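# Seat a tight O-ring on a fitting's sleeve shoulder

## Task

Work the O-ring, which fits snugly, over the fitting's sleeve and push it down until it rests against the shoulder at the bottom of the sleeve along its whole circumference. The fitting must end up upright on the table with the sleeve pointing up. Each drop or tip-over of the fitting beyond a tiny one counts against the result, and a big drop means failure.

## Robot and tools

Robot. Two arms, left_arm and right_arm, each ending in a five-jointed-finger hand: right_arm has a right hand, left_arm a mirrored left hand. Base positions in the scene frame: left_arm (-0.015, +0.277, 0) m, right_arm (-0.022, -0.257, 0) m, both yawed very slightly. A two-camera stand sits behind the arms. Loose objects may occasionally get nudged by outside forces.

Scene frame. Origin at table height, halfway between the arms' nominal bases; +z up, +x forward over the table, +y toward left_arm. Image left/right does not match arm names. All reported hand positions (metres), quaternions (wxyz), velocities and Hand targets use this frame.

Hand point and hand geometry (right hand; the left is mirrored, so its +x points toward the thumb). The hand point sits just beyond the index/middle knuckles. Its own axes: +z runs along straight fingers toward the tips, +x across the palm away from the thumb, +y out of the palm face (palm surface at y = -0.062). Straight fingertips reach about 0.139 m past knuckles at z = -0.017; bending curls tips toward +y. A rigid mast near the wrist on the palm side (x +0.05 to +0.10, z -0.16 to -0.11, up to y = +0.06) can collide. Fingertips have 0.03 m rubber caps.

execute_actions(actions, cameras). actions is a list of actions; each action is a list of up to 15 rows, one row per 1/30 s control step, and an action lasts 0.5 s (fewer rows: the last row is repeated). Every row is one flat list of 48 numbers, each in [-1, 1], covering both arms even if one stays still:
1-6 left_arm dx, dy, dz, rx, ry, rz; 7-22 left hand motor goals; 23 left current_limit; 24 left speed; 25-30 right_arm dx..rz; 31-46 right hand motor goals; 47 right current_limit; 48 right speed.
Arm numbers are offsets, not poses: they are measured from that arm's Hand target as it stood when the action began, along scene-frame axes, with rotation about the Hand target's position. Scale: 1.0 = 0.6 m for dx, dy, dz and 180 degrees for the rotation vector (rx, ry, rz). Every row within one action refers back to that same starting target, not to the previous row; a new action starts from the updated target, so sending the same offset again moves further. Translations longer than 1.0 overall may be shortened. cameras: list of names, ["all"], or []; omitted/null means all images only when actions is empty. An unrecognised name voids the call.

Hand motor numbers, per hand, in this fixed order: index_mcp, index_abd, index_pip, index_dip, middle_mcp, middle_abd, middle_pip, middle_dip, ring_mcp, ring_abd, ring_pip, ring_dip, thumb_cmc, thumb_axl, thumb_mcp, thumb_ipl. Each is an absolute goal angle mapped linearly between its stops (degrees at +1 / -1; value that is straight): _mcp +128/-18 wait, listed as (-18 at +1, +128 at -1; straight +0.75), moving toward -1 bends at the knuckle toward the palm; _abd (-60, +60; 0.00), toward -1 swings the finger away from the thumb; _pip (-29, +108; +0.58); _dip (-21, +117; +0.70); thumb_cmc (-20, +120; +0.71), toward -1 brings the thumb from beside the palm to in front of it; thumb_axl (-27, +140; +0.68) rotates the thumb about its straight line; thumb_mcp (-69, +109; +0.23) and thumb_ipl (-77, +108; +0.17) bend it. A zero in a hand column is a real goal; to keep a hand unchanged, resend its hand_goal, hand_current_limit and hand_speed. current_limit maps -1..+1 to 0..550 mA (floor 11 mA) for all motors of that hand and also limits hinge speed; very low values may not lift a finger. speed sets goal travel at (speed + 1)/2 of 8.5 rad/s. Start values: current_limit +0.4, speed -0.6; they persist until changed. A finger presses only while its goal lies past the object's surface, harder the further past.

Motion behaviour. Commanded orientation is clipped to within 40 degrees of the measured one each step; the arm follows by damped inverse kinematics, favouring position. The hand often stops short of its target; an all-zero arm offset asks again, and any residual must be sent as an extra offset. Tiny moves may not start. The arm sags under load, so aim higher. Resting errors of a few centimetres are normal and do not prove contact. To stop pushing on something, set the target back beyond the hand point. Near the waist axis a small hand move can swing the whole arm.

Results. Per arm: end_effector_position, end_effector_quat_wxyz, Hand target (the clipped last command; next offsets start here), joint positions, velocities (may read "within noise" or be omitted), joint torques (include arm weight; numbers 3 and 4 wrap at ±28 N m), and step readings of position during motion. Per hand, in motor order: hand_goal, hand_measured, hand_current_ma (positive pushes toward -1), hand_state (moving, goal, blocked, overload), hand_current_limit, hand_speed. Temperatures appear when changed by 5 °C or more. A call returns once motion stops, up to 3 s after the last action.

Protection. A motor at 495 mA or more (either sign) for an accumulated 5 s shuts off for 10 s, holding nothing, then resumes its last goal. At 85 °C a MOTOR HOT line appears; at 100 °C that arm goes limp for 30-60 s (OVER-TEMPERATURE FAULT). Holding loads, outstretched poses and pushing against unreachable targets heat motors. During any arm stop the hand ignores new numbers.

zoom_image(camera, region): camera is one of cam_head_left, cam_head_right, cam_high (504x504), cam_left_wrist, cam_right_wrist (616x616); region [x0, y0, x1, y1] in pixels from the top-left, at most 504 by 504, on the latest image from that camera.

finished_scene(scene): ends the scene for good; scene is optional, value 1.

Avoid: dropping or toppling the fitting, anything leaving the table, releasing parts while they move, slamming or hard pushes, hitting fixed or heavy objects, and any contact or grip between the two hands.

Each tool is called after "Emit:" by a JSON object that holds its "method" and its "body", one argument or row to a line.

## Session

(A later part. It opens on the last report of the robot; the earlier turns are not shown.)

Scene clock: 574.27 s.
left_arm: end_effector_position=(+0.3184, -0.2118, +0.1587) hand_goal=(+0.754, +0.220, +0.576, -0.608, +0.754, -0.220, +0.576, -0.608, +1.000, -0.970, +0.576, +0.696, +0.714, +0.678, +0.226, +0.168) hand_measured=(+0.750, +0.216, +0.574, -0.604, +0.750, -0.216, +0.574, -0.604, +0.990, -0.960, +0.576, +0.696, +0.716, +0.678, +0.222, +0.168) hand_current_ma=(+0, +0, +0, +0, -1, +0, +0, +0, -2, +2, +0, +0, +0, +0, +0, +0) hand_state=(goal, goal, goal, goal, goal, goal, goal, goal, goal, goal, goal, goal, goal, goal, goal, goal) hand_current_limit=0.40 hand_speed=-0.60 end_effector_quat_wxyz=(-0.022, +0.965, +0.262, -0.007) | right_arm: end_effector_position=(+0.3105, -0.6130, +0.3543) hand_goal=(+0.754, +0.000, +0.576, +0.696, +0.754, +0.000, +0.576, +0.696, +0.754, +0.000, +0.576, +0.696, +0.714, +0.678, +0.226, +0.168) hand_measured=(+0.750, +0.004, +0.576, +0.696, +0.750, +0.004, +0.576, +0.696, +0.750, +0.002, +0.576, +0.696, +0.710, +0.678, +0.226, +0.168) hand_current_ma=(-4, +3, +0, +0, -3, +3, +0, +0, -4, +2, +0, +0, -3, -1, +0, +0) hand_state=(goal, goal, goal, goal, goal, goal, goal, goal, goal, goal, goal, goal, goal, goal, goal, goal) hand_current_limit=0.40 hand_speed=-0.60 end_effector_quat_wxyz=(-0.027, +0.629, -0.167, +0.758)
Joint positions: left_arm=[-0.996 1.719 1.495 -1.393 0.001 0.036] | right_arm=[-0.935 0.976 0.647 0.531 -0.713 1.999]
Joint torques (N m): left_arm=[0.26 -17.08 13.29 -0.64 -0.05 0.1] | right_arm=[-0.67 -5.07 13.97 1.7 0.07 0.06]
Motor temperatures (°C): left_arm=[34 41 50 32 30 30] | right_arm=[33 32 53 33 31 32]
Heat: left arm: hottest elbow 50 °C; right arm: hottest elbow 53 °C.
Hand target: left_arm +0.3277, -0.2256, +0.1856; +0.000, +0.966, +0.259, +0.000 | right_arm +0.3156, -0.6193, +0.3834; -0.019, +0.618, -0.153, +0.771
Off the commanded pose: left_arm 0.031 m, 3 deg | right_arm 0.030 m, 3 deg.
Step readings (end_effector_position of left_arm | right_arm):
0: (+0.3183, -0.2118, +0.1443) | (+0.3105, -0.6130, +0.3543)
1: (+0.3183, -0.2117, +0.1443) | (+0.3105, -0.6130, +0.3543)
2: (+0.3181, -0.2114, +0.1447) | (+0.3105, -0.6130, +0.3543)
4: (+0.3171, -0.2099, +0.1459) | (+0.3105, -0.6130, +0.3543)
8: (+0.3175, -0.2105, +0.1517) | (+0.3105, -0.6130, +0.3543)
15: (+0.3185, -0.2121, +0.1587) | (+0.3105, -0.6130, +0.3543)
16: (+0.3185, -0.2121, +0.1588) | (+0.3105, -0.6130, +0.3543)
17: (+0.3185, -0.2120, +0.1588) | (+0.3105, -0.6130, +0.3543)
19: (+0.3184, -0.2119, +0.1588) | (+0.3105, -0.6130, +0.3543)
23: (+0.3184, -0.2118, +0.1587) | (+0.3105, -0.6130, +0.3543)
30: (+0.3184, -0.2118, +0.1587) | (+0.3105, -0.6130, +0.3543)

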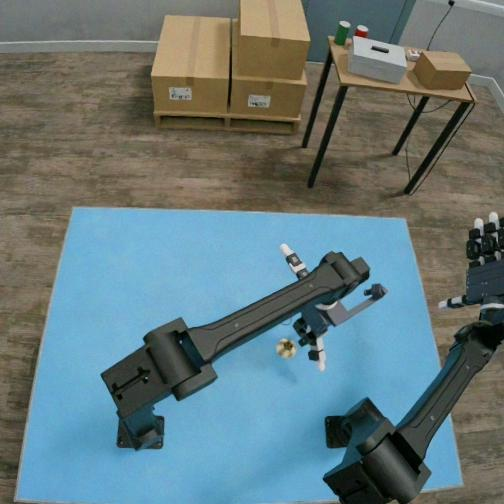

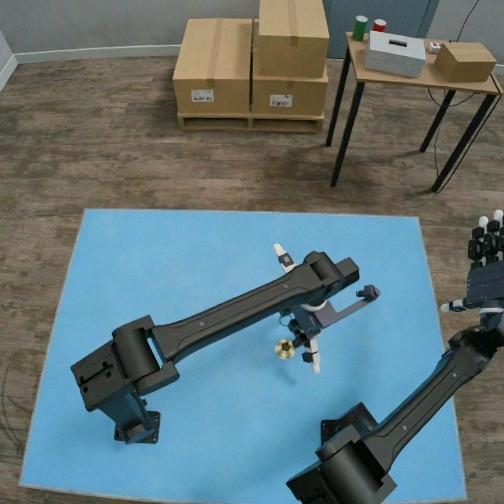

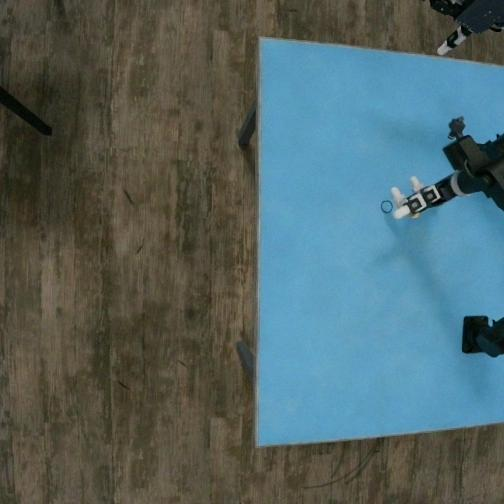

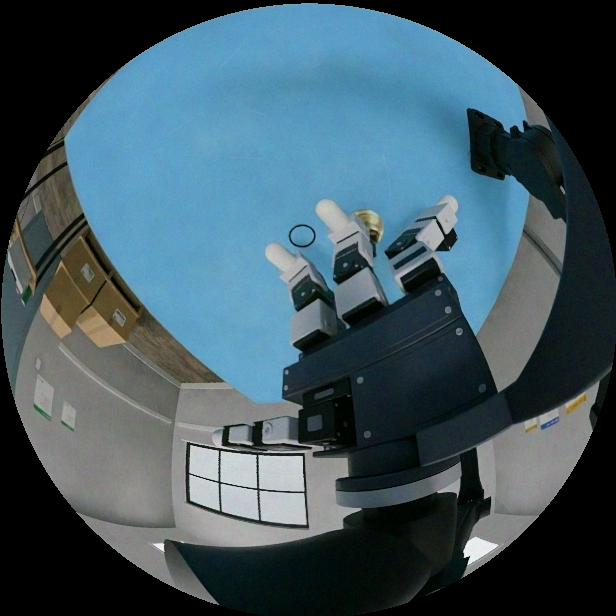

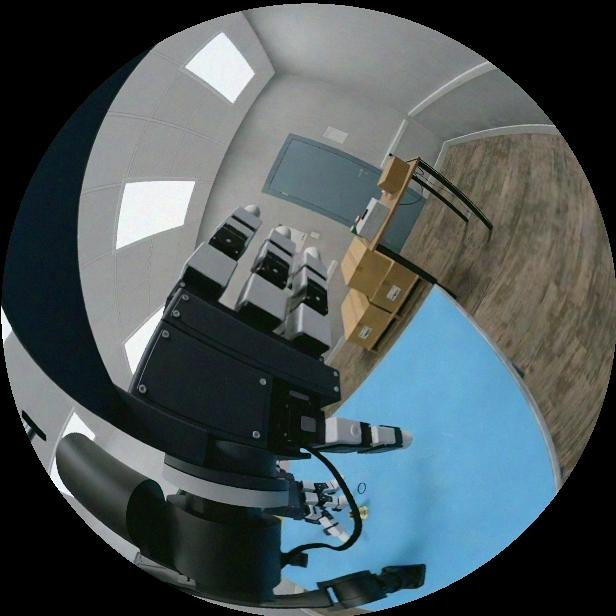

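Emit:
{"method": "execute_actions", "body": {
  "actions": [
    [[0.001,0.0387,0.0,0,0,0,0.754,0.0,0.576,0.696,0.754,-0.22,0.576,-0.609,1.0,-0.97,0.576,0.696,0.714,0.678,0.226,0.168,0.4,-0.6,0,0,0,0,0,0,0.754,0,0.576,0.696,0.754,0,0.576,0.696,0.754,0,0.576,0.696,0.714,0.678,0.226,0.168,0.4,-0.6]],
    [[0,0,-0.058,0,0,0,0.754,0.0,0.576,0.696,0.754,-0.22,0.576,-0.609,1.0,-0.97,0.576,0.696,0.714,0.678,0.226,0.168,0.4,-0.6,0,0,0,0,0,0,0.754,0,0.576,0.696,0.754,0,0.576,0.696,0.754,0,0.576,0.696,0.714,0.678,0.226,0.168,0.4,-0.6]]
  ],
  "cameras": ["cam_left_wrist"]
}}

Emit:
{"method": "zoom_image", "body": {
  "camera": "cam_left_wrist",
  "region": [260, 190, 400, 290]
}}

Scene clock: 639.33 s.
left_arm: end_effector_position=(+0.3260, -0.2048, +0.1689) hand_goal=(+0.754, +0.000, +0.576, +0.696, +0.754, -0.220, +0.576, -0.608, +1.000, -0.970, +0.576, +0.696, +0.714, +0.678, +0.226, +0.168) hand_measured=(+0.750, +0.002, +0.574, +0.694, +0.750, -0.216, +0.574, -0.604, +0.992, -0.960, +0.576, +0.696, +0.716, +0.678, +0.222, +0.168) hand_current_ma=(+0, +0, +0, +0, +0, +0, +0, +0, -1, +2, +0, +0, +0, +0, +0, +0) hand_state=(goal, goal, goal, goal, goal, goal, goal, goal, goal, goal, goal, goal, goal, goal, goal, goal) hand_current_limit=0.40 hand_speed=-0.60 end_effector_quat_wxyz=(+0.011, +0.965, +0.260, +0.003) | right_arm: end_effector_position=(+0.3105, -0.6130, +0.3543) hand_goal=(+0.754, +0.000, +0.576, +0.696, +0.754, +0.000, +0.576, +0.696, +0.754, +0.000, +0.576, +0.696, +0.714, +0.678, +0.226, +0.168) hand_measured=(+0.750, +0.004, +0.576, +0.696, +0.750, +0.004, +0.576, +0.696, +0.750, +0.002, +0.576, +0.696, +0.710, +0.678, +0.226, +0.168) hand_current_ma=(-4, +3, +0, +0, -3, +3, +0, +0, -4, +2, +0, +0, -3, -1, +0, +0) hand_state=(goal, goal, goal, goal, goal, goal, goal, goal, goal, goal, goal, goal, goal, goal, goal, goal) hand_current_limit=0.40 hand_speed=-0.60 end_effector_quat_wxyz=(-0.027, +0.629, -0.167, +0.758)
Joint positions: left_arm=[-0.975 1.668 1.44 -1.32 0 0.059] | right_arm=[-0.935 0.976 0.647 0.531 -0.713 1.999]
Joint torques (N m): left_arm=[0.32 -14.68 7.8 0.59 0 0.15] | right_arm=[-0.62 -5.07 13.97 1.7 0.07 0.06]
Heat: left arm: hottest elbow 53 °C; right arm: hottest elbow 54 °C.
Hand target: left_arm +0.3283, -0.2023, +0.1506; +0.000, +0.966, +0.258, +0.000 | right_arm +0.3156, -0.6193, +0.3834; -0.019, +0.618, -0.153, +0.771
Off the commanded pose: left_arm 0.018 m, 1 deg | right_arm 0.030 m, 3 deg.
Step readings (end_effector_position of left_arm | right_arm):
0: (+0.3184, -0.2118, +0.1587) | (+0.3105, -0.6130, +0.3543)
1: (+0.3183, -0.2119, +0.1587) | (+0.3105, -0.6130, +0.3543)
2: (+0.3183, -0.2119, +0.1594) | (+0.3105, -0.6130, +0.3543)
4: (+0.3187, -0.2115, +0.1620) | (+0.3105, -0.6130, +0.3543)
8: (+0.3218, -0.2086, +0.1743) | (+0.3105, -0.6130, +0.3543)
15: (+0.3257, -0.2044, +0.1889) | (+0.3105, -0.6130, +0.3543)
16: (+0.3259, -0.2043, +0.1889) | (+0.3105, -0.6130, +0.3543)
17: (+0.3259, -0.2044, +0.1882) | (+0.3105, -0.6130, +0.3543)
19: (+0.3267, -0.2056, +0.1845) | (+0.3105, -0.6130, +0.3543)
23: (+0.3257, -0.2042, +0.1733) | (+0.3105, -0.6130, +0.3543)
30: (+0.3258, -0.2045, +0.1687) | (+0.3105, -0.6130, +0.3543)
Images, in order (width x height): cam_left_wrist 616x616.

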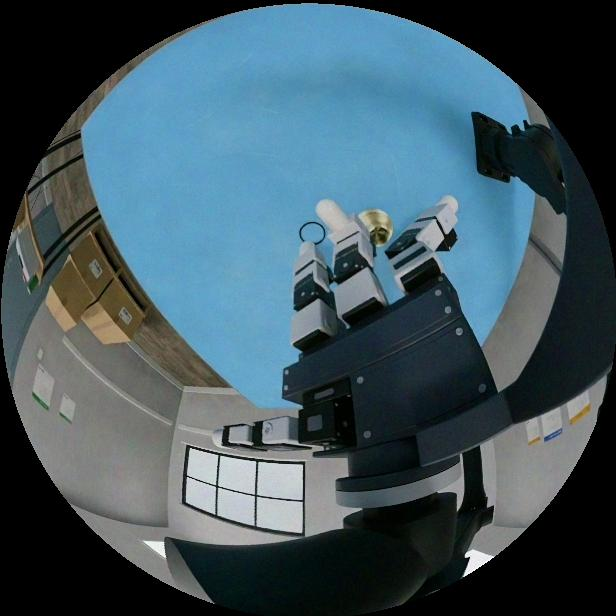

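Scaled by 3.600 from the camera's 616x616 image, which has a finer 880x880 frame.

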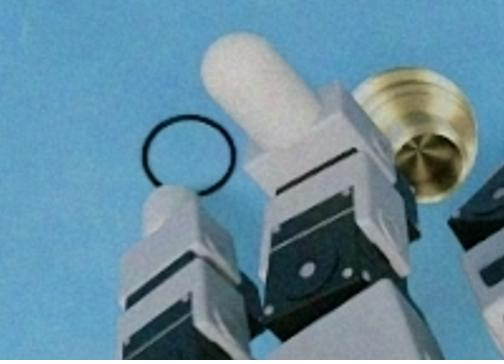

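Emit:
{"method": "execute_actions", "body": {
  "actions": [
    [[0,0,-0.076,0,0,0,0.754,0.0,0.576,0.696,0.754,-0.22,0.576,-0.609,1.0,-0.97,0.576,0.696,0.714,0.678,0.226,0.168,0.4,-0.6,0,0,0,0,0,0,0.754,0,0.576,0.696,0.754,0,0.576,0.696,0.754,0,0.576,0.696,0.714,0.678,0.226,0.168,0.4,-0.6]],
    [[0.11,0.065,0,0,0,0,0.754,0.0,0.576,0.696,0.754,-0.22,0.576,-0.609,1.0,-0.97,0.576,0.696,0.714,0.678,0.226,0.168,0.4,-0.6,0,0,0,0,0,0,0.754,0,0.576,0.696,0.754,0,0.576,0.696,0.754,0,0.576,0.696,0.714,0.678,0.226,0.168,0.4,-0.6]]
  ],
  "cameras": ["cam_left_wrist"]
}}

Emit:
{"method": "zoom_image", "body": {
  "camera": "cam_left_wrist",
  "region": [260, 190, 400, 290]
}}

Scene clock: 648.30 s.
left_arm: end_effector_position=(+0.3892, -0.1572, +0.1228) hand_goal=(+0.754, +0.000, +0.576, +0.696, +0.754, -0.220, +0.576, -0.608, +1.000, -0.970, +0.576, +0.696, +0.714, +0.678, +0.226, +0.168) hand_measured=(+0.748, -0.018, +0.572, +0.692, +0.754, -0.218, +0.574, -0.604, +0.996, -0.962, +0.576, +0.696, +0.714, +0.678, +0.220, +0.168) hand_current_ma=(-1, -4, +0, +0, +0, +0, +0, +0, -1, +1, +0, +0, +0, +0, -1, +0) hand_state=(goal, goal, goal, goal, goal, goal, goal, goal, goal, goal, goal, goal, goal, goal, goal, goal) hand_current_limit=0.40 hand_speed=-0.60 end_effector_quat_wxyz=(+0.011, +0.965, +0.263, +0.005) | right_arm: end_effector_position=(+0.3105, -0.6130, +0.3543) hand_goal=(+0.754, +0.000, +0.576, +0.696, +0.754, +0.000, +0.576, +0.696, +0.754, +0.000, +0.576, +0.696, +0.714, +0.678, +0.226, +0.168) hand_measured=(+0.750, +0.004, +0.576, +0.696, +0.750, +0.004, +0.576, +0.696, +0.750, +0.002, +0.576, +0.696, +0.710, +0.678, +0.226, +0.168) hand_current_ma=(-4, +3, +0, +0, -3, +3, +0, +0, -4, +2, +0, +0, -3, -1, +0, +0) hand_state=(goal, goal, goal, goal, goal, goal, goal, goal, goal, goal, goal, goal, goal, goal, goal, goal) hand_current_limit=0.40 hand_speed=-0.60 end_effector_quat_wxyz=(-0.027, +0.629, -0.167, +0.758)
Joint positions: left_arm=[-0.819 1.705 1.362 -1.204 0.001 0.209] | right_arm=[-0.935 0.976 0.647 0.531 -0.713 1.999]
Joint torques (N m): left_arm=[0.09 -12.63 10.15 0.24 0.01 0.15] | right_arm=[-0.62 -5.01 13.96 1.69 0.07 0.06]
Heat: left arm: hottest elbow 51 °C; right arm: hottest elbow 54 °C.
Hand target: left_arm +0.3943, -0.1634, +0.1052; +0.000, +0.966, +0.258, +0.000 | right_arm +0.3156, -0.6193, +0.3834; -0.019, +0.618, -0.153, +0.771
Off the commanded pose: left_arm 0.019 m, 1 deg | right_arm 0.030 m, 3 deg.
Step readings (end_effector_position of left_arm | right_arm):
0: (+0.3260, -0.2048, +0.1689) | (+0.3105, -0.6130, +0.3543)
1: (+0.3260, -0.2048, +0.1688) | (+0.3105, -0.6130, +0.3543)
2: (+0.3263, -0.2053, +0.1672) | (+0.3105, -0.6130, +0.3543)
4: (+0.3273, -0.2069, +0.1611) | (+0.3105, -0.6130, +0.3543)
8: (+0.3250, -0.2034, +0.1369) | (+0.3105, -0.6130, +0.3543)
15: (+0.3260, -0.2043, +0.1236) | (+0.3105, -0.6130, +0.3543)
16: (+0.3263, -0.2041, +0.1236) | (+0.3105, -0.6130, +0.3543)
17: (+0.3276, -0.2033, +0.1235) | (+0.3105, -0.6130, +0.3543)
19: (+0.3332, -0.1997, +0.1234) | (+0.3105, -0.6130, +0.3543)
23: (+0.3541, -0.1844, +0.1233) | (+0.3105, -0.6130, +0.3543)
30: (+0.3899, -0.1566, +0.1228) | (+0.3105, -0.6130, +0.3543)
Images, in order (width x height): cam_left_wrist 616x616.

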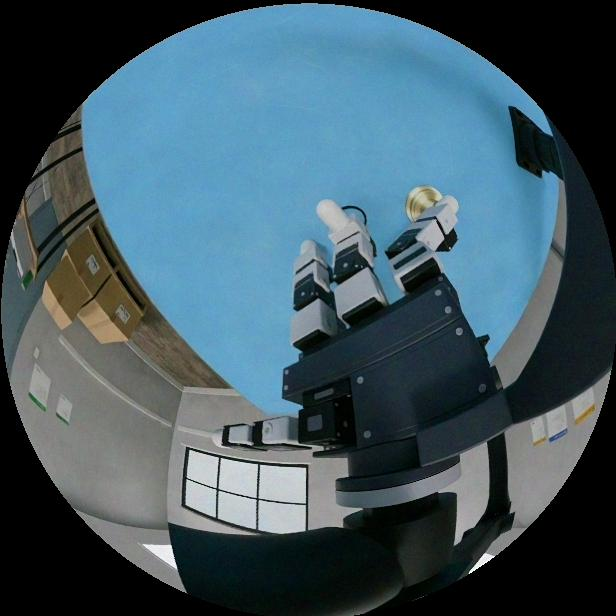

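Scaled by 3.600 from the camera's 616x616 image, which has a finer 880x880 frame.

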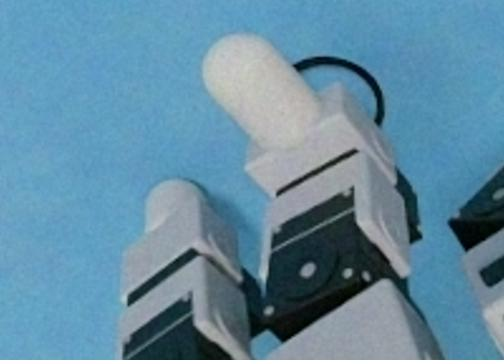

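Emit:
{"method": "execute_actions", "body": {
  "actions": [
    [[0,0,0.1,0,0,0,0.754,0.12,0.576,-0.609,0.754,-0.12,0.576,-0.609,1.0,-0.97,0.576,0.696,0.714,0.678,0.226,0.168,0.4,-0.6,0,0,0,0,0,0,0.754,0,0.576,0.696,0.754,0,0.576,0.696,0.754,0,0.576,0.696,0.714,0.678,0.226,0.168,0.4,-0.6]],
    [[-0.0085,0.045,0.0,0,0,0.1667,0.754,0.22,0.576,-0.609,0.754,-0.22,0.576,-0.609,1.0,-0.97,0.576,0.696,0.714,0.678,0.226,0.168,0.4,-0.6,0,0,0,0,0,0,0.754,0,0.576,0.696,0.754,0,0.576,0.696,0.754,0,0.576,0.696,0.714,0.678,0.226,0.168,0.4,-0.6]],
    [[-0.0085,0.045,-0.04,0,0,0.1667,0.754,0.22,0.576,-0.609,0.754,-0.22,0.576,-0.609,1.0,-0.97,0.576,0.696,0.714,0.678,0.226,0.168,0.4,-0.6,0,0,0,0,0,0,0.754,0,0.576,0.696,0.754,0,0.576,0.696,0.754,0,0.576,0.696,0.714,0.678,0.226,0.168,0.4,-0.6]]
  ],
  "cameras": ["cam_left_wrist","cam_head_left","cam_high"]
}}

Emit:
{"method": "zoom_image", "body": {
  "camera": "cam_left_wrist",
  "region": [240, 170, 400, 290]
}}

Scene clock: 707.90 s.
left_arm: end_effector_position=(+0.3794, -0.0993, +0.1430) hand_goal=(+0.754, +0.220, +0.576, -0.608, +0.754, -0.220, +0.576, -0.608, +1.000, -0.970, +0.576, +0.696, +0.714, +0.678, +0.226, +0.168) hand_measured=(+0.752, +0.216, +0.574, -0.604, +0.754, -0.216, +0.574, -0.604, +0.996, -0.962, +0.576, +0.696, +0.714, +0.678, +0.220, +0.168) hand_current_ma=(+0, +0, +0, +0, +0, +0, +0, +0, -1, +1, +0, +0, +0, +0, -1, +0) hand_state=(goal, goal, goal, goal, goal, goal, goal, goal, goal, goal, goal, goal, goal, goal, goal, goal) hand_current_limit=0.40 hand_speed=-0.60 end_effector_quat_wxyz=(-0.006, +0.711, +0.704, -0.001) | right_arm: end_effector_position=(+0.3105, -0.6130, +0.3543) hand_goal=(+0.754, +0.000, +0.576, +0.696, +0.754, +0.000, +0.576, +0.696, +0.754, +0.000, +0.576, +0.696, +0.714, +0.678, +0.226, +0.168) hand_measured=(+0.750, +0.004, +0.576, +0.696, +0.750, +0.004, +0.576, +0.696, +0.750, +0.002, +0.576, +0.696, +0.710, +0.678, +0.226, +0.168) hand_current_ma=(-4, +3, +0, +0, -3, +3, +0, +0, -4, +2, +0, +0, -3, -1, +0, +0) hand_state=(goal, goal, goal, goal, goal, goal, goal, goal, goal, goal, goal, goal, goal, goal, goal, goal) hand_current_limit=0.40 hand_speed=-0.60 end_effector_quat_wxyz=(-0.027, +0.629, -0.167, +0.758)
Joint positions: left_arm=[-0.9 1.705 1.425 -1.302 0.003 -0.9] | right_arm=[-0.935 0.976 0.647 0.531 -0.713 1.999]
Joint torques (N m): left_arm=[-0.79 -14.97 10.37 0.34 -0.1 -0.09] | right_arm=[-0.67 -5.01 13.97 1.69 0.07 0.06]
Heat: left arm: hottest elbow 47 °C; right arm: hottest elbow 54 °C.
Hand target: left_arm +0.3841, -0.1093, +0.1411; +0.000, +0.707, +0.707, +0.000 | right_arm +0.3156, -0.6193, +0.3834; -0.019, +0.618, -0.153, +0.771
Off the commanded pose: left_arm 0.011 m, 1 deg | right_arm 0.030 m, 3 deg.
Step readings (end_effector_position of left_arm | right_arm):
0: (+0.3892, -0.1572, +0.1228) | (+0.3105, -0.6130, +0.3543)
1: (+0.3891, -0.1572, +0.1228) | (+0.3105, -0.6130, +0.3543)
2: (+0.3881, -0.1569, +0.1234) | (+0.3105, -0.6130, +0.3543)
4: (+0.3847, -0.1533, +0.1244) | (+0.3105, -0.6130, +0.3543)
8: (+0.3807, -0.1484, +0.1297) | (+0.3105, -0.6130, +0.3543)
15: (+0.3834, -0.1513, +0.1404) | (+0.3105, -0.6130, +0.3543)
16: (+0.3834, -0.1511, +0.1405) | (+0.3105, -0.6130, +0.3543)
17: (+0.3843, -0.1500, +0.1411) | (+0.3105, -0.6130, +0.3543)
19: (+0.3870, -0.1463, +0.1431) | (+0.3105, -0.6130, +0.3543)
23: (+0.3878, -0.1397, +0.1539) | (+0.3105, -0.6130, +0.3543)
30: (+0.3836, -0.1354, +0.1611) | (+0.3105, -0.6130, +0.3543)
31: (+0.3838, -0.1344, +0.1612) | (+0.3105, -0.6130, +0.3543)
32: (+0.3839, -0.1318, +0.1610) | (+0.3105, -0.6130, +0.3543)
34: (+0.3840, -0.1258, +0.1607) | (+0.3105, -0.6130, +0.3543)
38: (+0.3834, -0.1161, +0.1590) | (+0.3105, -0.6130, +0.3543)
45: (+0.3800, -0.1061, +0.1489) | (+0.3105, -0.6130, +0.3543)
Images, in order (width x height): cam_head_left 504x504, cam_high 504x504, cam_left_wrist 616x616.

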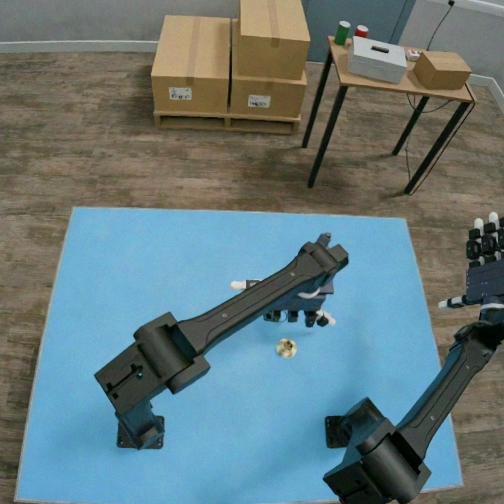

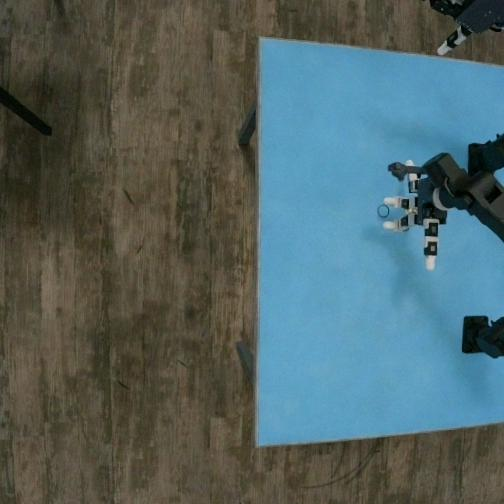

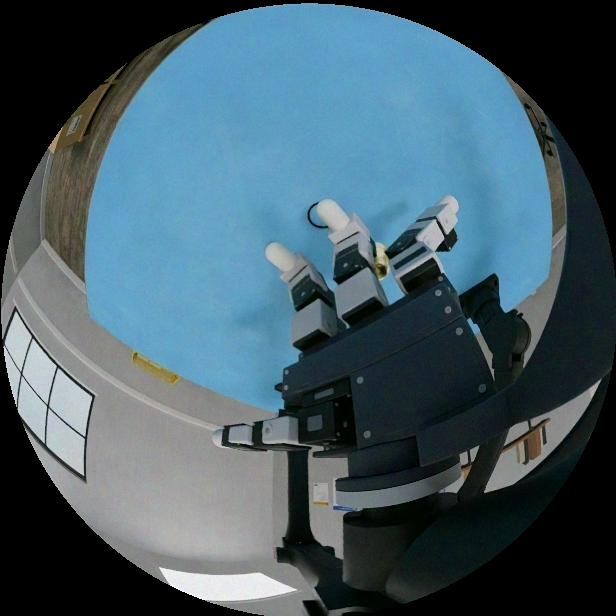

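Scaled by 3.150 from the camera's 616x616 image, which has a finer 880x880 frame.

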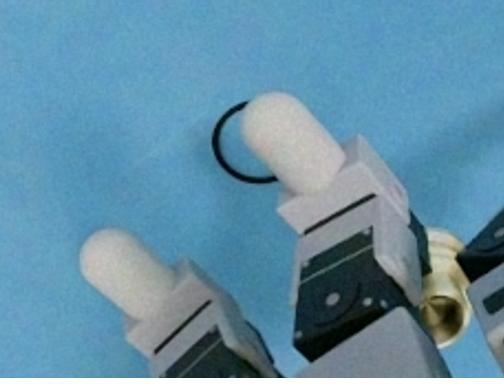

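Emit:
{"method": "execute_actions", "body": {
  "actions": [
    [[0.012,-0.03,-0.03,0,0,0,0.754,0.22,0.576,-0.609,0.754,-0.22,0.576,-0.609,1.0,-0.97,0.576,0.696,0.714,0.678,0.226,0.168,0.4,-0.6,0,0,0,0,0,0,0.754,0,0.576,0.696,0.754,0,0.576,0.696,0.754,0,0.576,0.696,0.714,0.678,0.226,0.168,0.4,-0.6]],
    [[0,0.004,-0.03,0,0,0,0.754,0.22,0.576,-0.609,0.754,-0.22,0.576,-0.609,1.0,-0.97,0.576,0.696,0.714,0.678,0.226,0.168,0.4,-0.6,0,0,0,0,0,0,0.754,0,0.576,0.696,0.754,0,0.576,0.696,0.754,0,0.576,0.696,0.714,0.678,0.226,0.168,0.4,-0.6]]
  ],
  "cameras": ["cam_left_wrist"]
}}

Emit:
{"method": "zoom_image", "body": {
  "camera": "cam_left_wrist",
  "region": [240, 180, 400, 300]
}}

Scene clock: 725.53 s.
left_arm: end_effector_position=(+0.3868, -0.1141, +0.1096) hand_goal=(+0.754, +0.220, +0.576, -0.608, +0.754, -0.220, +0.576, -0.608, +1.000, -0.970, +0.576, +0.696, +0.714, +0.678, +0.226, +0.168) hand_measured=(+0.752, +0.216, +0.574, -0.604, +0.754, -0.216, +0.574, -0.604, +0.996, -0.962, +0.576, +0.696, +0.714, +0.678, +0.220, +0.168) hand_current_ma=(+0, +0, +0, +0, +0, +0, +0, +0, -1, +1, +0, +0, +0, +0, -1, +0) hand_state=(goal, goal, goal, goal, goal, goal, goal, goal, goal, goal, goal, goal, goal, goal, goal, goal) hand_current_limit=0.40 hand_speed=-0.60 end_effector_quat_wxyz=(-0.005, +0.708, +0.706, +0.000) | right_arm: end_effector_position=(+0.3105, -0.6130, +0.3543) hand_goal=(+0.754, +0.000, +0.576, +0.696, +0.754, +0.000, +0.576, +0.696, +0.754, +0.000, +0.576, +0.696, +0.714, +0.678, +0.226, +0.168) hand_measured=(+0.750, +0.004, +0.576, +0.696, +0.750, +0.004, +0.576, +0.696, +0.750, +0.002, +0.576, +0.696, +0.710, +0.678, +0.226, +0.168) hand_current_ma=(-4, +3, +0, +0, -3, +3, +0, +0, -4, +2, +0, +0, -3, -1, +0, +0) hand_state=(goal, goal, goal, goal, goal, goal, goal, goal, goal, goal, goal, goal, goal, goal, goal, goal) hand_current_limit=0.40 hand_speed=-0.60 end_effector_quat_wxyz=(-0.027, +0.629, -0.167, +0.758)
Joint positions: left_arm=[-0.908 1.773 1.425 -1.233 0.001 -0.914] | right_arm=[-0.935 0.976 0.647 0.531 -0.713 1.999]
Joint torques (N m): left_arm=[-0.44 -15.5 10.33 0.4 -0.11 -0.07] | right_arm=[-0.62 -5.07 13.97 1.69 0.07 0.06]
Motor temperatures (°C): left_arm=[33 38 48 32 29 30] | right_arm=[33 32 55 33 31 32]
Heat: left arm: hottest elbow 48 °C; right arm: hottest elbow 55 °C.
Hand target: left_arm +0.3913, -0.1248, +0.1052; +0.000, +0.707, +0.707, +0.000 | right_arm +0.3156, -0.6193, +0.3834; -0.019, +0.618, -0.153, +0.771
Off the commanded pose: left_arm 0.013 m, 1 deg | right_arm 0.030 m, 3 deg.
Step readings (end_effector_position of left_arm | right_arm):
0: (+0.3793, -0.0992, +0.1430) | (+0.3105, -0.6130, +0.3543)
1: (+0.3794, -0.0993, +0.1430) | (+0.3105, -0.6130, +0.3543)
2: (+0.3795, -0.0997, +0.1424) | (+0.3105, -0.6130, +0.3543)
4: (+0.3799, -0.1022, +0.1392) | (+0.3105, -0.6130, +0.3543)
8: (+0.3810, -0.1049, +0.1245) | (+0.3105, -0.6130, +0.3543)
15: (+0.3802, -0.1056, +0.1087) | (+0.3105, -0.6130, +0.3543)
16: (+0.3802, -0.1057, +0.1087) | (+0.3105, -0.6130, +0.3543)
17: (+0.3807, -0.1063, +0.1087) | (+0.3105, -0.6130, +0.3543)
19: (+0.3828, -0.1091, +0.1091) | (+0.3105, -0.6130, +0.3543)
23: (+0.3857, -0.1129, +0.1094) | (+0.3105, -0.6130, +0.3543)
30: (+0.3867, -0.1141, +0.1096) | (+0.3105, -0.6130, +0.3543)
Images, in order (width x height): cam_left_wrist 616x616.

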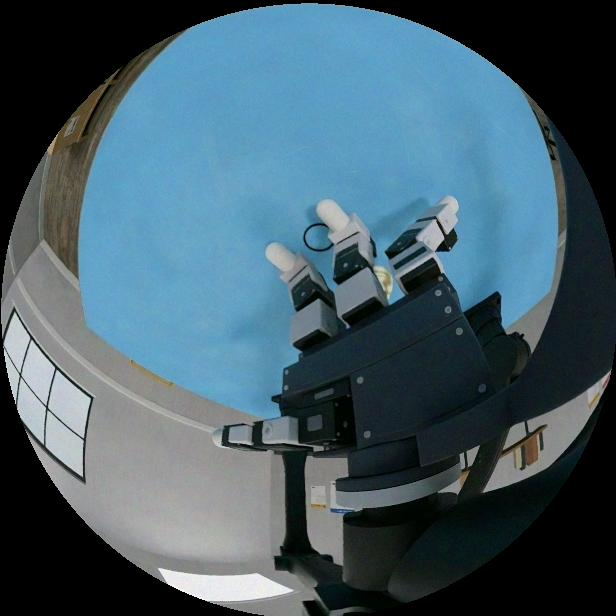

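Scaled by 3.150 from the camera's 616x616 image, which has a finer 880x880 frame.

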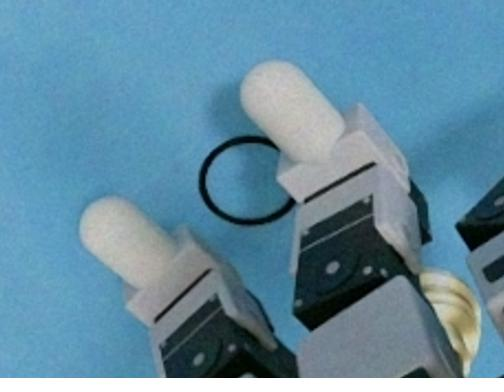

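Emit:
{"method": "execute_actions", "body": {
  "actions": [
    [[0,0,-0.03,0,0,0,0.754,0.22,0.576,-0.609,0.754,-0.22,0.576,-0.609,1.0,-0.97,0.576,0.696,0.714,0.678,0.226,0.168,0.4,-0.6,0,0,0,0,0,0,0.754,0,0.576,0.696,0.754,0,0.576,0.696,0.754,0,0.576,0.696,0.714,0.678,0.226,0.168,0.4,-0.6]],
    [[0,0,-0.01,0,0,0,0.754,0.22,0.576,-0.609,0.754,-0.22,0.576,-0.609,1.0,-0.97,0.576,0.696,0.714,0.678,0.226,0.168,0.4,-0.6,0,0,0,0,0,0,0.754,0,0.576,0.696,0.754,0,0.576,0.696,0.754,0,0.576,0.696,0.714,0.678,0.226,0.168,0.4,-0.6]]
  ],
  "cameras": ["cam_left_wrist","cam_head_left"]
}}

Emit:
{"method": "zoom_image", "body": {
  "camera": "cam_left_wrist",
  "region": [240, 180, 400, 300]
}}

Emit:
{"method": "zoom_image", "body": {
  "camera": "cam_head_left",
  "region": [260, 290, 350, 370]
}}

Scene clock: 737.93 s.
left_arm: end_effector_position=(+0.3949, -0.1248, +0.1003) hand_goal=(+0.754, +0.220, +0.576, -0.608, +0.754, -0.220, +0.576, -0.608, +1.000, -0.970, +0.576, +0.696, +0.714, +0.678, +0.226, +0.168) hand_measured=(+0.752, +0.216, +0.574, -0.604, +0.754, -0.216, +0.574, -0.604, +0.996, -0.962, +0.576, +0.696, +0.714, +0.678, +0.220, +0.168) hand_current_ma=(+0, +0, +0, +0, +0, +0, +0, +0, -1, +1, +0, +0, +0, +0, -1, +0) hand_state=(goal, goal, goal, goal, goal, goal, goal, goal, goal, goal, goal, goal, goal, goal, goal, goal) hand_current_limit=0.40 hand_speed=-0.60 end_effector_quat_wxyz=(+0.012, +0.708, +0.706, -0.002) | right_arm: end_effector_position=(+0.3105, -0.6130, +0.3543) hand_goal=(+0.754, +0.000, +0.576, +0.696, +0.754, +0.000, +0.576, +0.696, +0.754, +0.000, +0.576, +0.696, +0.714, +0.678, +0.226, +0.168) hand_measured=(+0.750, +0.004, +0.576, +0.696, +0.750, +0.004, +0.576, +0.696, +0.750, +0.002, +0.576, +0.696, +0.710, +0.678, +0.226, +0.168) hand_current_ma=(-4, +3, +0, +0, -3, +3, +0, +0, -4, +2, +0, +0, -3, -1, +0, +0) hand_state=(goal, goal, goal, goal, goal, goal, goal, goal, goal, goal, goal, goal, goal, goal, goal, goal) hand_current_limit=0.40 hand_speed=-0.60 end_effector_quat_wxyz=(-0.027, +0.629, -0.167, +0.758)
Joint positions: left_arm=[-0.908 1.794 1.425 -1.177 0.001 -0.914] | right_arm=[-0.935 0.976 0.647 0.531 -0.713 1.999]
Joint torques (N m): left_arm=[-0.67 -15.74 7.61 0.5 -0.1 -0.08] | right_arm=[-0.67 -5.07 13.96 1.69 0.07 0.05]
Motor temperatures (°C): left_arm=[33 38 48 32 29 30] | right_arm=[33 32 55 33 31 32]
Heat: left arm: hottest elbow 48 °C; right arm: hottest elbow 55 °C.
Hand target: left_arm +0.3913, -0.1249, +0.0812; +0.000, +0.707, +0.707, +0.000 | right_arm +0.3156, -0.6193, +0.3834; -0.019, +0.618, -0.153, +0.771
Off the commanded pose: left_arm 0.019 m, 1 deg | right_arm 0.030 m, 3 deg.
Step readings (end_effector_position of left_arm | right_arm):
0: (+0.3868, -0.1141, +0.1096) | (+0.3105, -0.6130, +0.3543)
1: (+0.3868, -0.1142, +0.1096) | (+0.3105, -0.6130, +0.3543)
2: (+0.3873, -0.1148, +0.1095) | (+0.3105, -0.6130, +0.3543)
4: (+0.3893, -0.1174, +0.1089) | (+0.3105, -0.6130, +0.3543)
8: (+0.3922, -0.1211, +0.1058) | (+0.3105, -0.6130, +0.3543)
15: (+0.3928, -0.1220, +0.1014) | (+0.3105, -0.6130, +0.3543)
16: (+0.3929, -0.1221, +0.1014) | (+0.3105, -0.6130, +0.3543)
17: (+0.3931, -0.1223, +0.1015) | (+0.3105, -0.6130, +0.3543)
19: (+0.3937, -0.1232, +0.1016) | (+0.3105, -0.6130, +0.3543)
23: (+0.3947, -0.1245, +0.1013) | (+0.3105, -0.6130, +0.3543)
30: (+0.3949, -0.1247, +0.1003) | (+0.3105, -0.6130, +0.3543)
Images, in order (width x height): cam_head_left 504x504, cam_left_wrist 616x616.

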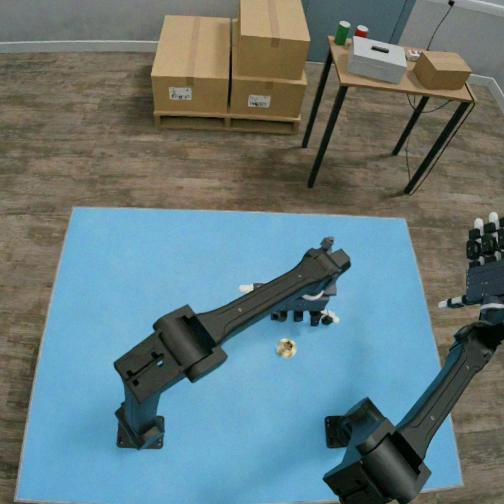

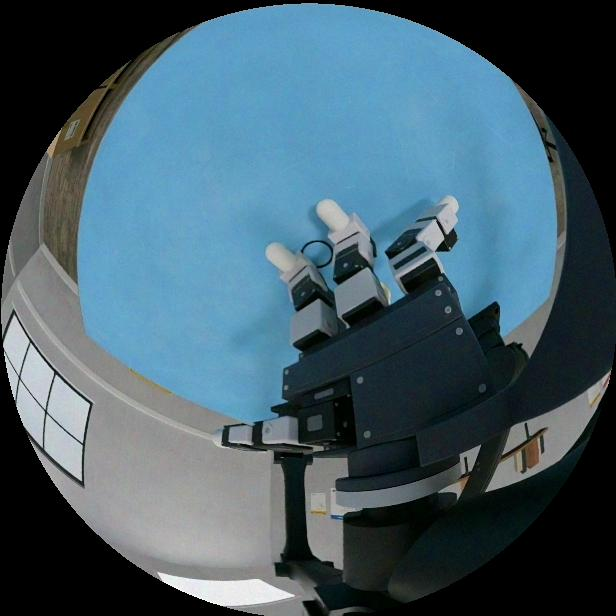

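Scaled by 3.150 from the camera's 616x616 image, which has a finer 880x880 frame.

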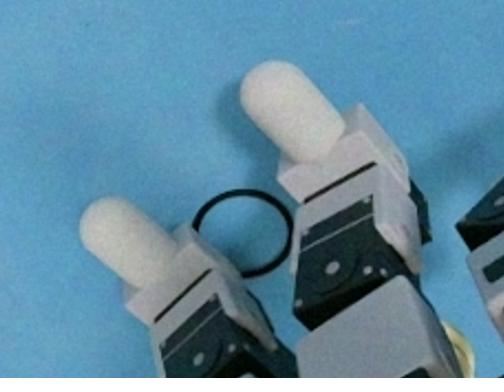

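Scaled by 5.600.

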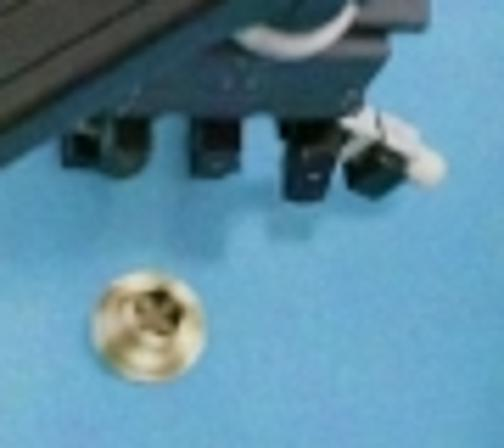

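Emit:
{"method": "execute_actions", "body": {
  "actions": [
    [[-0.018,0.022,0,0,0,0,0.754,0.22,0.576,-0.609,0.754,-0.22,0.576,-0.609,1.0,-0.97,0.576,0.696,0.714,0.678,0.226,0.168,0.4,-0.6,0,0,0,0,0,0,0.754,0,0.576,0.696,0.754,0,0.576,0.696,0.754,0,0.576,0.696,0.714,0.678,0.226,0.168,0.4,-0.6]]
  ],
  "cameras": ["cam_left_wrist"]
}}

Emit:
{"method": "zoom_image", "body": {
  "camera": "cam_left_wrist",
  "region": [240, 180, 400, 300]
}}

Scene clock: 751.80 s.
left_arm: end_effector_position=(+0.3858, -0.1124, +0.0874) hand_goal=(+0.754, +0.220, +0.576, -0.608, +0.754, -0.220, +0.576, -0.608, +1.000, -0.970, +0.576, +0.696, +0.714, +0.678, +0.226, +0.168) hand_measured=(+0.752, +0.216, +0.574, -0.606, +0.754, -0.216, +0.574, -0.604, +0.996, -0.962, +0.576, +0.696, +0.714, +0.678, +0.220, +0.168) hand_current_ma=(+0, +0, +0, +0, +0, +0, +0, +0, -1, +1, +0, +0, +0, +0, -1, +0) hand_state=(goal, goal, goal, goal, goal, goal, goal, goal, goal, goal, goal, goal, goal, goal, goal, goal) hand_current_limit=0.40 hand_speed=-0.60 end_effector_quat_wxyz=(+0.002, +0.708, +0.706, +0.000) | right_arm: end_effector_position=(+0.3105, -0.6130, +0.3543) hand_goal=(+0.754, +0.000, +0.576, +0.696, +0.754, +0.000, +0.576, +0.696, +0.754, +0.000, +0.576, +0.696, +0.714, +0.678, +0.226, +0.168) hand_measured=(+0.750, +0.004, +0.576, +0.696, +0.750, +0.004, +0.576, +0.696, +0.750, +0.002, +0.576, +0.696, +0.710, +0.678, +0.226, +0.168) hand_current_ma=(-4, +3, +0, +0, -3, +3, +0, +0, -4, +2, +0, +0, -3, -1, +0, +0) hand_state=(goal, goal, goal, goal, goal, goal, goal, goal, goal, goal, goal, goal, goal, goal, goal, goal) hand_current_limit=0.40 hand_speed=-0.60 end_effector_quat_wxyz=(-0.027, +0.629, -0.167, +0.758)
Joint positions: left_arm=[-0.908 1.782 1.374 -1.159 -0.001 -0.914] | right_arm=[-0.935 0.976 0.647 0.531 -0.713 1.999]
Joint torques (N m): left_arm=[-0.62 -17.61 7.2 0.51 -0.03 -0.08] | right_arm=[-0.62 -5.07 13.97 1.69 0.07 0.06]
Motor temperatures (°C): left_arm=[33 39 47 32 29 30] | right_arm=[33 32 55 33 31 32]
Heat: left arm: hottest elbow 47 °C; right arm: hottest elbow 55 °C.
Hand target: left_arm +0.3805, -0.1117, +0.0812; +0.000, +0.707, +0.707, +0.000 | right_arm +0.3156, -0.6193, +0.3834; -0.019, +0.618, -0.153, +0.771
Off the commanded pose: left_arm 0.008 m, 0 deg | right_arm 0.030 m, 3 deg.
Step readings (end_effector_position of left_arm | right_arm):
0: (+0.3949, -0.1248, +0.1003) | (+0.3105, -0.6130, +0.3543)
1: (+0.3949, -0.1248, +0.1003) | (+0.3105, -0.6130, +0.3543)
2: (+0.3946, -0.1243, +0.0993) | (+0.3105, -0.6130, +0.3543)
4: (+0.3932, -0.1225, +0.0960) | (+0.3105, -0.6130, +0.3543)
8: (+0.3878, -0.1146, +0.0868) | (+0.3105, -0.6130, +0.3543)
15: (+0.3864, -0.1131, +0.0882) | (+0.3105, -0.6130, +0.3543)
Images, in order (width x height): cam_left_wrist 616x616.

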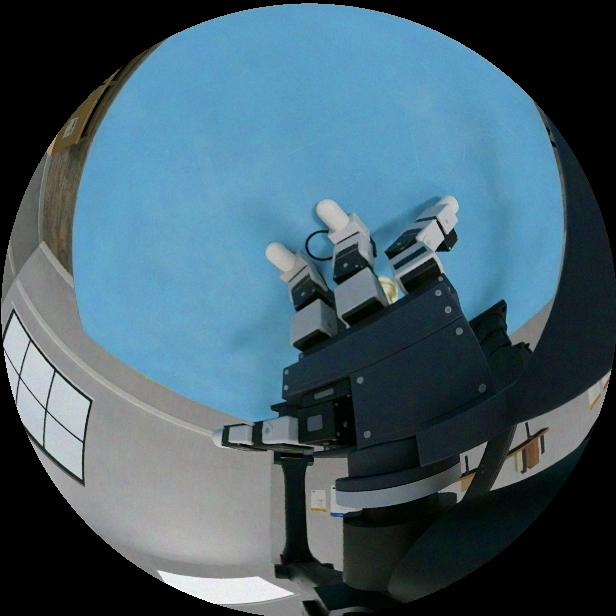

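Scaled by 3.150 from the camera's 616x616 image, which has a finer 880x880 frame.

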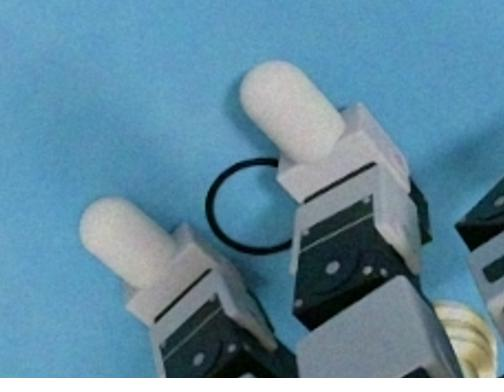

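Emit:
{"method": "execute_actions", "body": {
  "actions": [
    [[0.0,-0.01,-0.012,0,0,0,0.754,0.22,0.576,-0.609,0.754,-0.22,0.576,-0.609,1.0,-0.97,0.576,0.696,0.714,0.678,0.226,0.168,0.4,-0.6,0,0,0,0,0,0,0.754,0,0.576,0.696,0.754,0,0.576,0.696,0.754,0,0.576,0.696,0.714,0.678,0.226,0.168,0.4,-0.6]]
  ],
  "cameras": ["cam_left_wrist"]
}}

Emit:
{"method": "zoom_image", "body": {
  "camera": "cam_left_wrist",
  "region": [250, 190, 390, 300]
}}

Scene clock: 761.50 s.
left_arm: end_effector_position=(+0.3858, -0.1161, +0.0878) hand_goal=(+0.754, +0.220, +0.576, -0.608, +0.754, -0.220, +0.576, -0.608, +1.000, -0.970, +0.576, +0.696, +0.714, +0.678, +0.226, +0.168) hand_measured=(+0.752, +0.216, +0.574, -0.606, +0.754, -0.216, +0.574, -0.604, +0.996, -0.962, +0.576, +0.696, +0.714, +0.678, +0.220, +0.168) hand_current_ma=(+0, +0, +0, +0, +0, +0, +0, +0, -1, +1, +0, +0, +0, +0, -1, +0) hand_state=(goal, goal, goal, goal, goal, goal, goal, goal, goal, goal, goal, goal, goal, goal, goal, goal) hand_current_limit=0.40 hand_speed=-0.60 end_effector_quat_wxyz=(+0.008, +0.708, +0.707, -0.001) | right_arm: end_effector_position=(+0.3105, -0.6130, +0.3543) hand_goal=(+0.754, +0.000, +0.576, +0.696, +0.754, +0.000, +0.576, +0.696, +0.754, +0.000, +0.576, +0.696, +0.714, +0.678, +0.226, +0.168) hand_measured=(+0.750, +0.004, +0.576, +0.696, +0.750, +0.004, +0.576, +0.696, +0.750, +0.002, +0.576, +0.696, +0.710, +0.678, +0.226, +0.168) hand_current_ma=(-4, +3, +0, +0, -3, +3, +0, +0, -4, +2, +0, +0, -3, -1, +0, +0) hand_state=(goal, goal, goal, goal, goal, goal, goal, goal, goal, goal, goal, goal, goal, goal, goal, goal) hand_current_limit=0.40 hand_speed=-0.60 end_effector_quat_wxyz=(-0.027, +0.629, -0.167, +0.758)
Joint positions: left_arm=[-0.912 1.782 1.374 -1.147 -0.001 -0.92] | right_arm=[-0.935 0.976 0.647 0.531 -0.713 1.999]
Joint torques (N m): left_arm=[-1.14 -15.85 7.58 0.43 0.02 -0.12] | right_arm=[-0.62 -5.07 13.97 1.69 0.07 0.06]
Motor temperatures (°C): left_arm=[33 39 46 32 29 30] | right_arm=[33 32 55 33 31 32]
Heat: left arm: hottest elbow 46 °C; right arm: hottest elbow 55 °C.
Hand target: left_arm +0.3804, -0.1178, +0.0740; +0.000, +0.707, +0.707, +0.000 | right_arm +0.3156, -0.6193, +0.3834; -0.019, +0.618, -0.153, +0.771
Off the commanded pose: left_arm 0.015 m, 1 deg | right_arm 0.030 m, 3 deg.
Step readings (end_effector_position of left_arm | right_arm):
0: (+0.3858, -0.1124, +0.0874) | (+0.3105, -0.6130, +0.3543)
1: (+0.3858, -0.1124, +0.0874) | (+0.3105, -0.6130, +0.3543)
2: (+0.3858, -0.1127, +0.0874) | (+0.3105, -0.6130, +0.3543)
4: (+0.3858, -0.1140, +0.0875) | (+0.3105, -0.6130, +0.3543)
8: (+0.3862, -0.1154, +0.0878) | (+0.3105, -0.6130, +0.3543)
15: (+0.3858, -0.1162, +0.0878) | (+0.3105, -0.6130, +0.3543)
Images, in order (width x height): cam_left_wrist 616x616.

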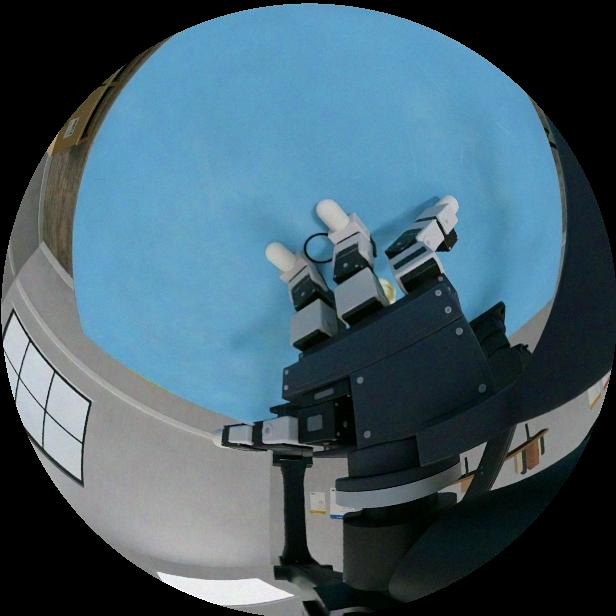

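Scaled by 3.600 from the camera's 616x616 image, which has a finer 880x880 frame.

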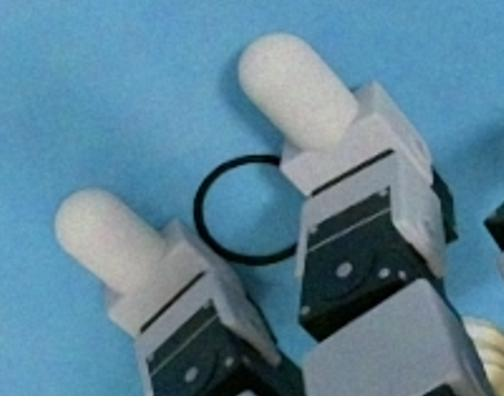

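Emit:
{"method": "execute_actions", "body": {
  "actions": [
    [[0.0,0.0,0,0,0,0,0.754,0.07,0.576,-0.609,0.754,-0.07,0.576,-0.609,1.0,-0.97,0.576,0.696,0.714,0.678,0.226,0.168,0.4,-0.9,0,0,0,0,0,0,0.754,0,0.576,0.696,0.754,0,0.576,0.696,0.754,0,0.576,0.696,0.714,0.678,0.226,0.168,0.4,-0.6]]
  ],
  "cameras": ["cam_left_wrist"]
}}

Emit:
{"method": "zoom_image", "body": {
  "camera": "cam_left_wrist",
  "region": [250, 190, 390, 300]
}}

Scene clock: 773.47 s.
left_arm: end_effector_position=(+0.3858, -0.1161, +0.0878) hand_goal=(+0.754, +0.070, +0.576, -0.608, +0.754, -0.070, +0.576, -0.608, +1.000, -0.970, +0.576, +0.696, +0.714, +0.678, +0.226, +0.168) hand_measured=(+0.752, +0.078, +0.574, -0.606, +0.754, -0.078, +0.574, -0.604, +0.996, -0.962, +0.576, +0.696, +0.714, +0.678, +0.220, +0.168) hand_current_ma=(+0, +1, +0, +0, +0, -1, +0, +0, -1, +1, +0, +0, +0, +0, -1, +0) hand_state=(goal, goal, goal, goal, goal, goal, goal, goal, goal, goal, goal, goal, goal, goal, goal, goal) hand_current_limit=0.40 hand_speed=-0.90 end_effector_quat_wxyz=(+0.008, +0.708, +0.707, -0.001) | right_arm: end_effector_position=(+0.3105, -0.6130, +0.3543) hand_goal=(+0.754, +0.000, +0.576, +0.696, +0.754, +0.000, +0.576, +0.696, +0.754, +0.000, +0.576, +0.696, +0.714, +0.678, +0.226, +0.168) hand_measured=(+0.750, +0.004, +0.576, +0.696, +0.750, +0.004, +0.576, +0.696, +0.750, +0.002, +0.576, +0.696, +0.710, +0.678, +0.226, +0.168) hand_current_ma=(-4, +3, +0, +0, -3, +3, +0, +0, -4, +2, +0, +0, -3, -1, +0, +0) hand_state=(goal, goal, goal, goal, goal, goal, goal, goal, goal, goal, goal, goal, goal, goal, goal, goal) hand_current_limit=0.40 hand_speed=-0.60 end_effector_quat_wxyz=(-0.027, +0.629, -0.167, +0.758)
Joint positions: left_arm=[-0.912 1.782 1.374 -1.147 -0.001 -0.92] | right_arm=[-0.935 0.976 0.647 0.531 -0.713 1.999]
Joint torques (N m): left_arm=[-0.91 -16.03 7.56 0.44 -0.02 -0.1] | right_arm=[-0.62 -5.13 13.96 1.69 0.07 0.05]
Motor temperatures (°C): left_arm=[33 39 45 32 29 30] | right_arm=[33 32 55 33 31 32]
Heat: left arm: hottest elbow 45 °C; right arm: hottest elbow 55 °C.
Hand target: left_arm +0.3804, -0.1178, +0.0740; +0.000, +0.707, +0.707, +0.000 | right_arm +0.3156, -0.6193, +0.3834; -0.019, +0.618, -0.153, +0.771
Off the commanded pose: left_arm 0.015 m, 1 deg | right_arm 0.030 m, 3 deg.
Step readings (end_effector_position of left_arm | right_arm):
0: (+0.3858, -0.1161, +0.0878) | (+0.3105, -0.6130, +0.3543)
1: (+0.3858, -0.1161, +0.0878) | (+0.3105, -0.6130, +0.3543)
2: (+0.3858, -0.1161, +0.0878) | (+0.3105, -0.6130, +0.3543)
4: (+0.3858, -0.1161, +0.0878) | (+0.3105, -0.6130, +0.3543)
8: (+0.3858, -0.1161, +0.0878) | (+0.3105, -0.6130, +0.3543)
15: (+0.3858, -0.1161, +0.0878) | (+0.3105, -0.6130, +0.3543)
Images, in order (width x height): cam_left_wrist 616x616.

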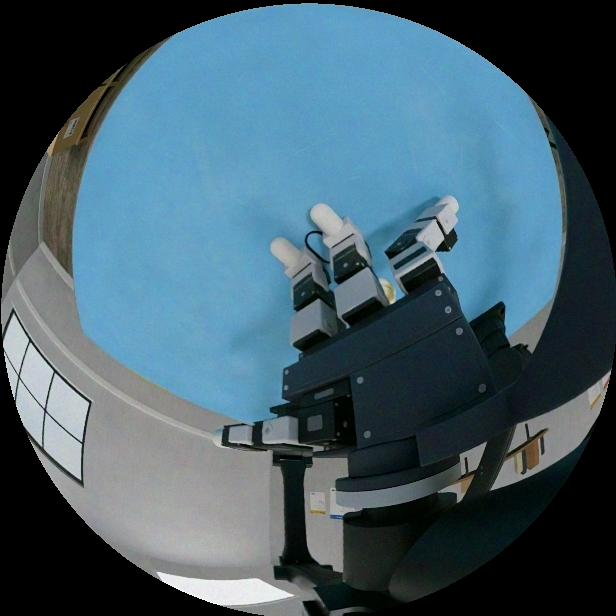

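Scaled by 3.600 from the camera's 616x616 image, which has a finer 880x880 frame.

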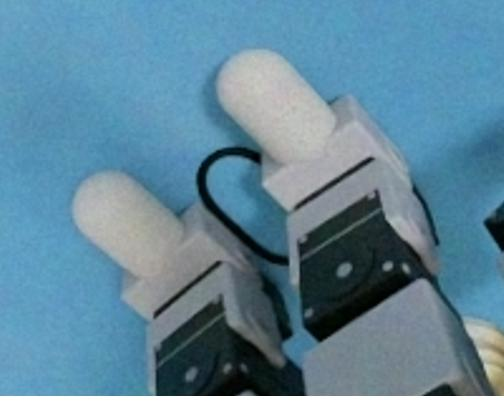

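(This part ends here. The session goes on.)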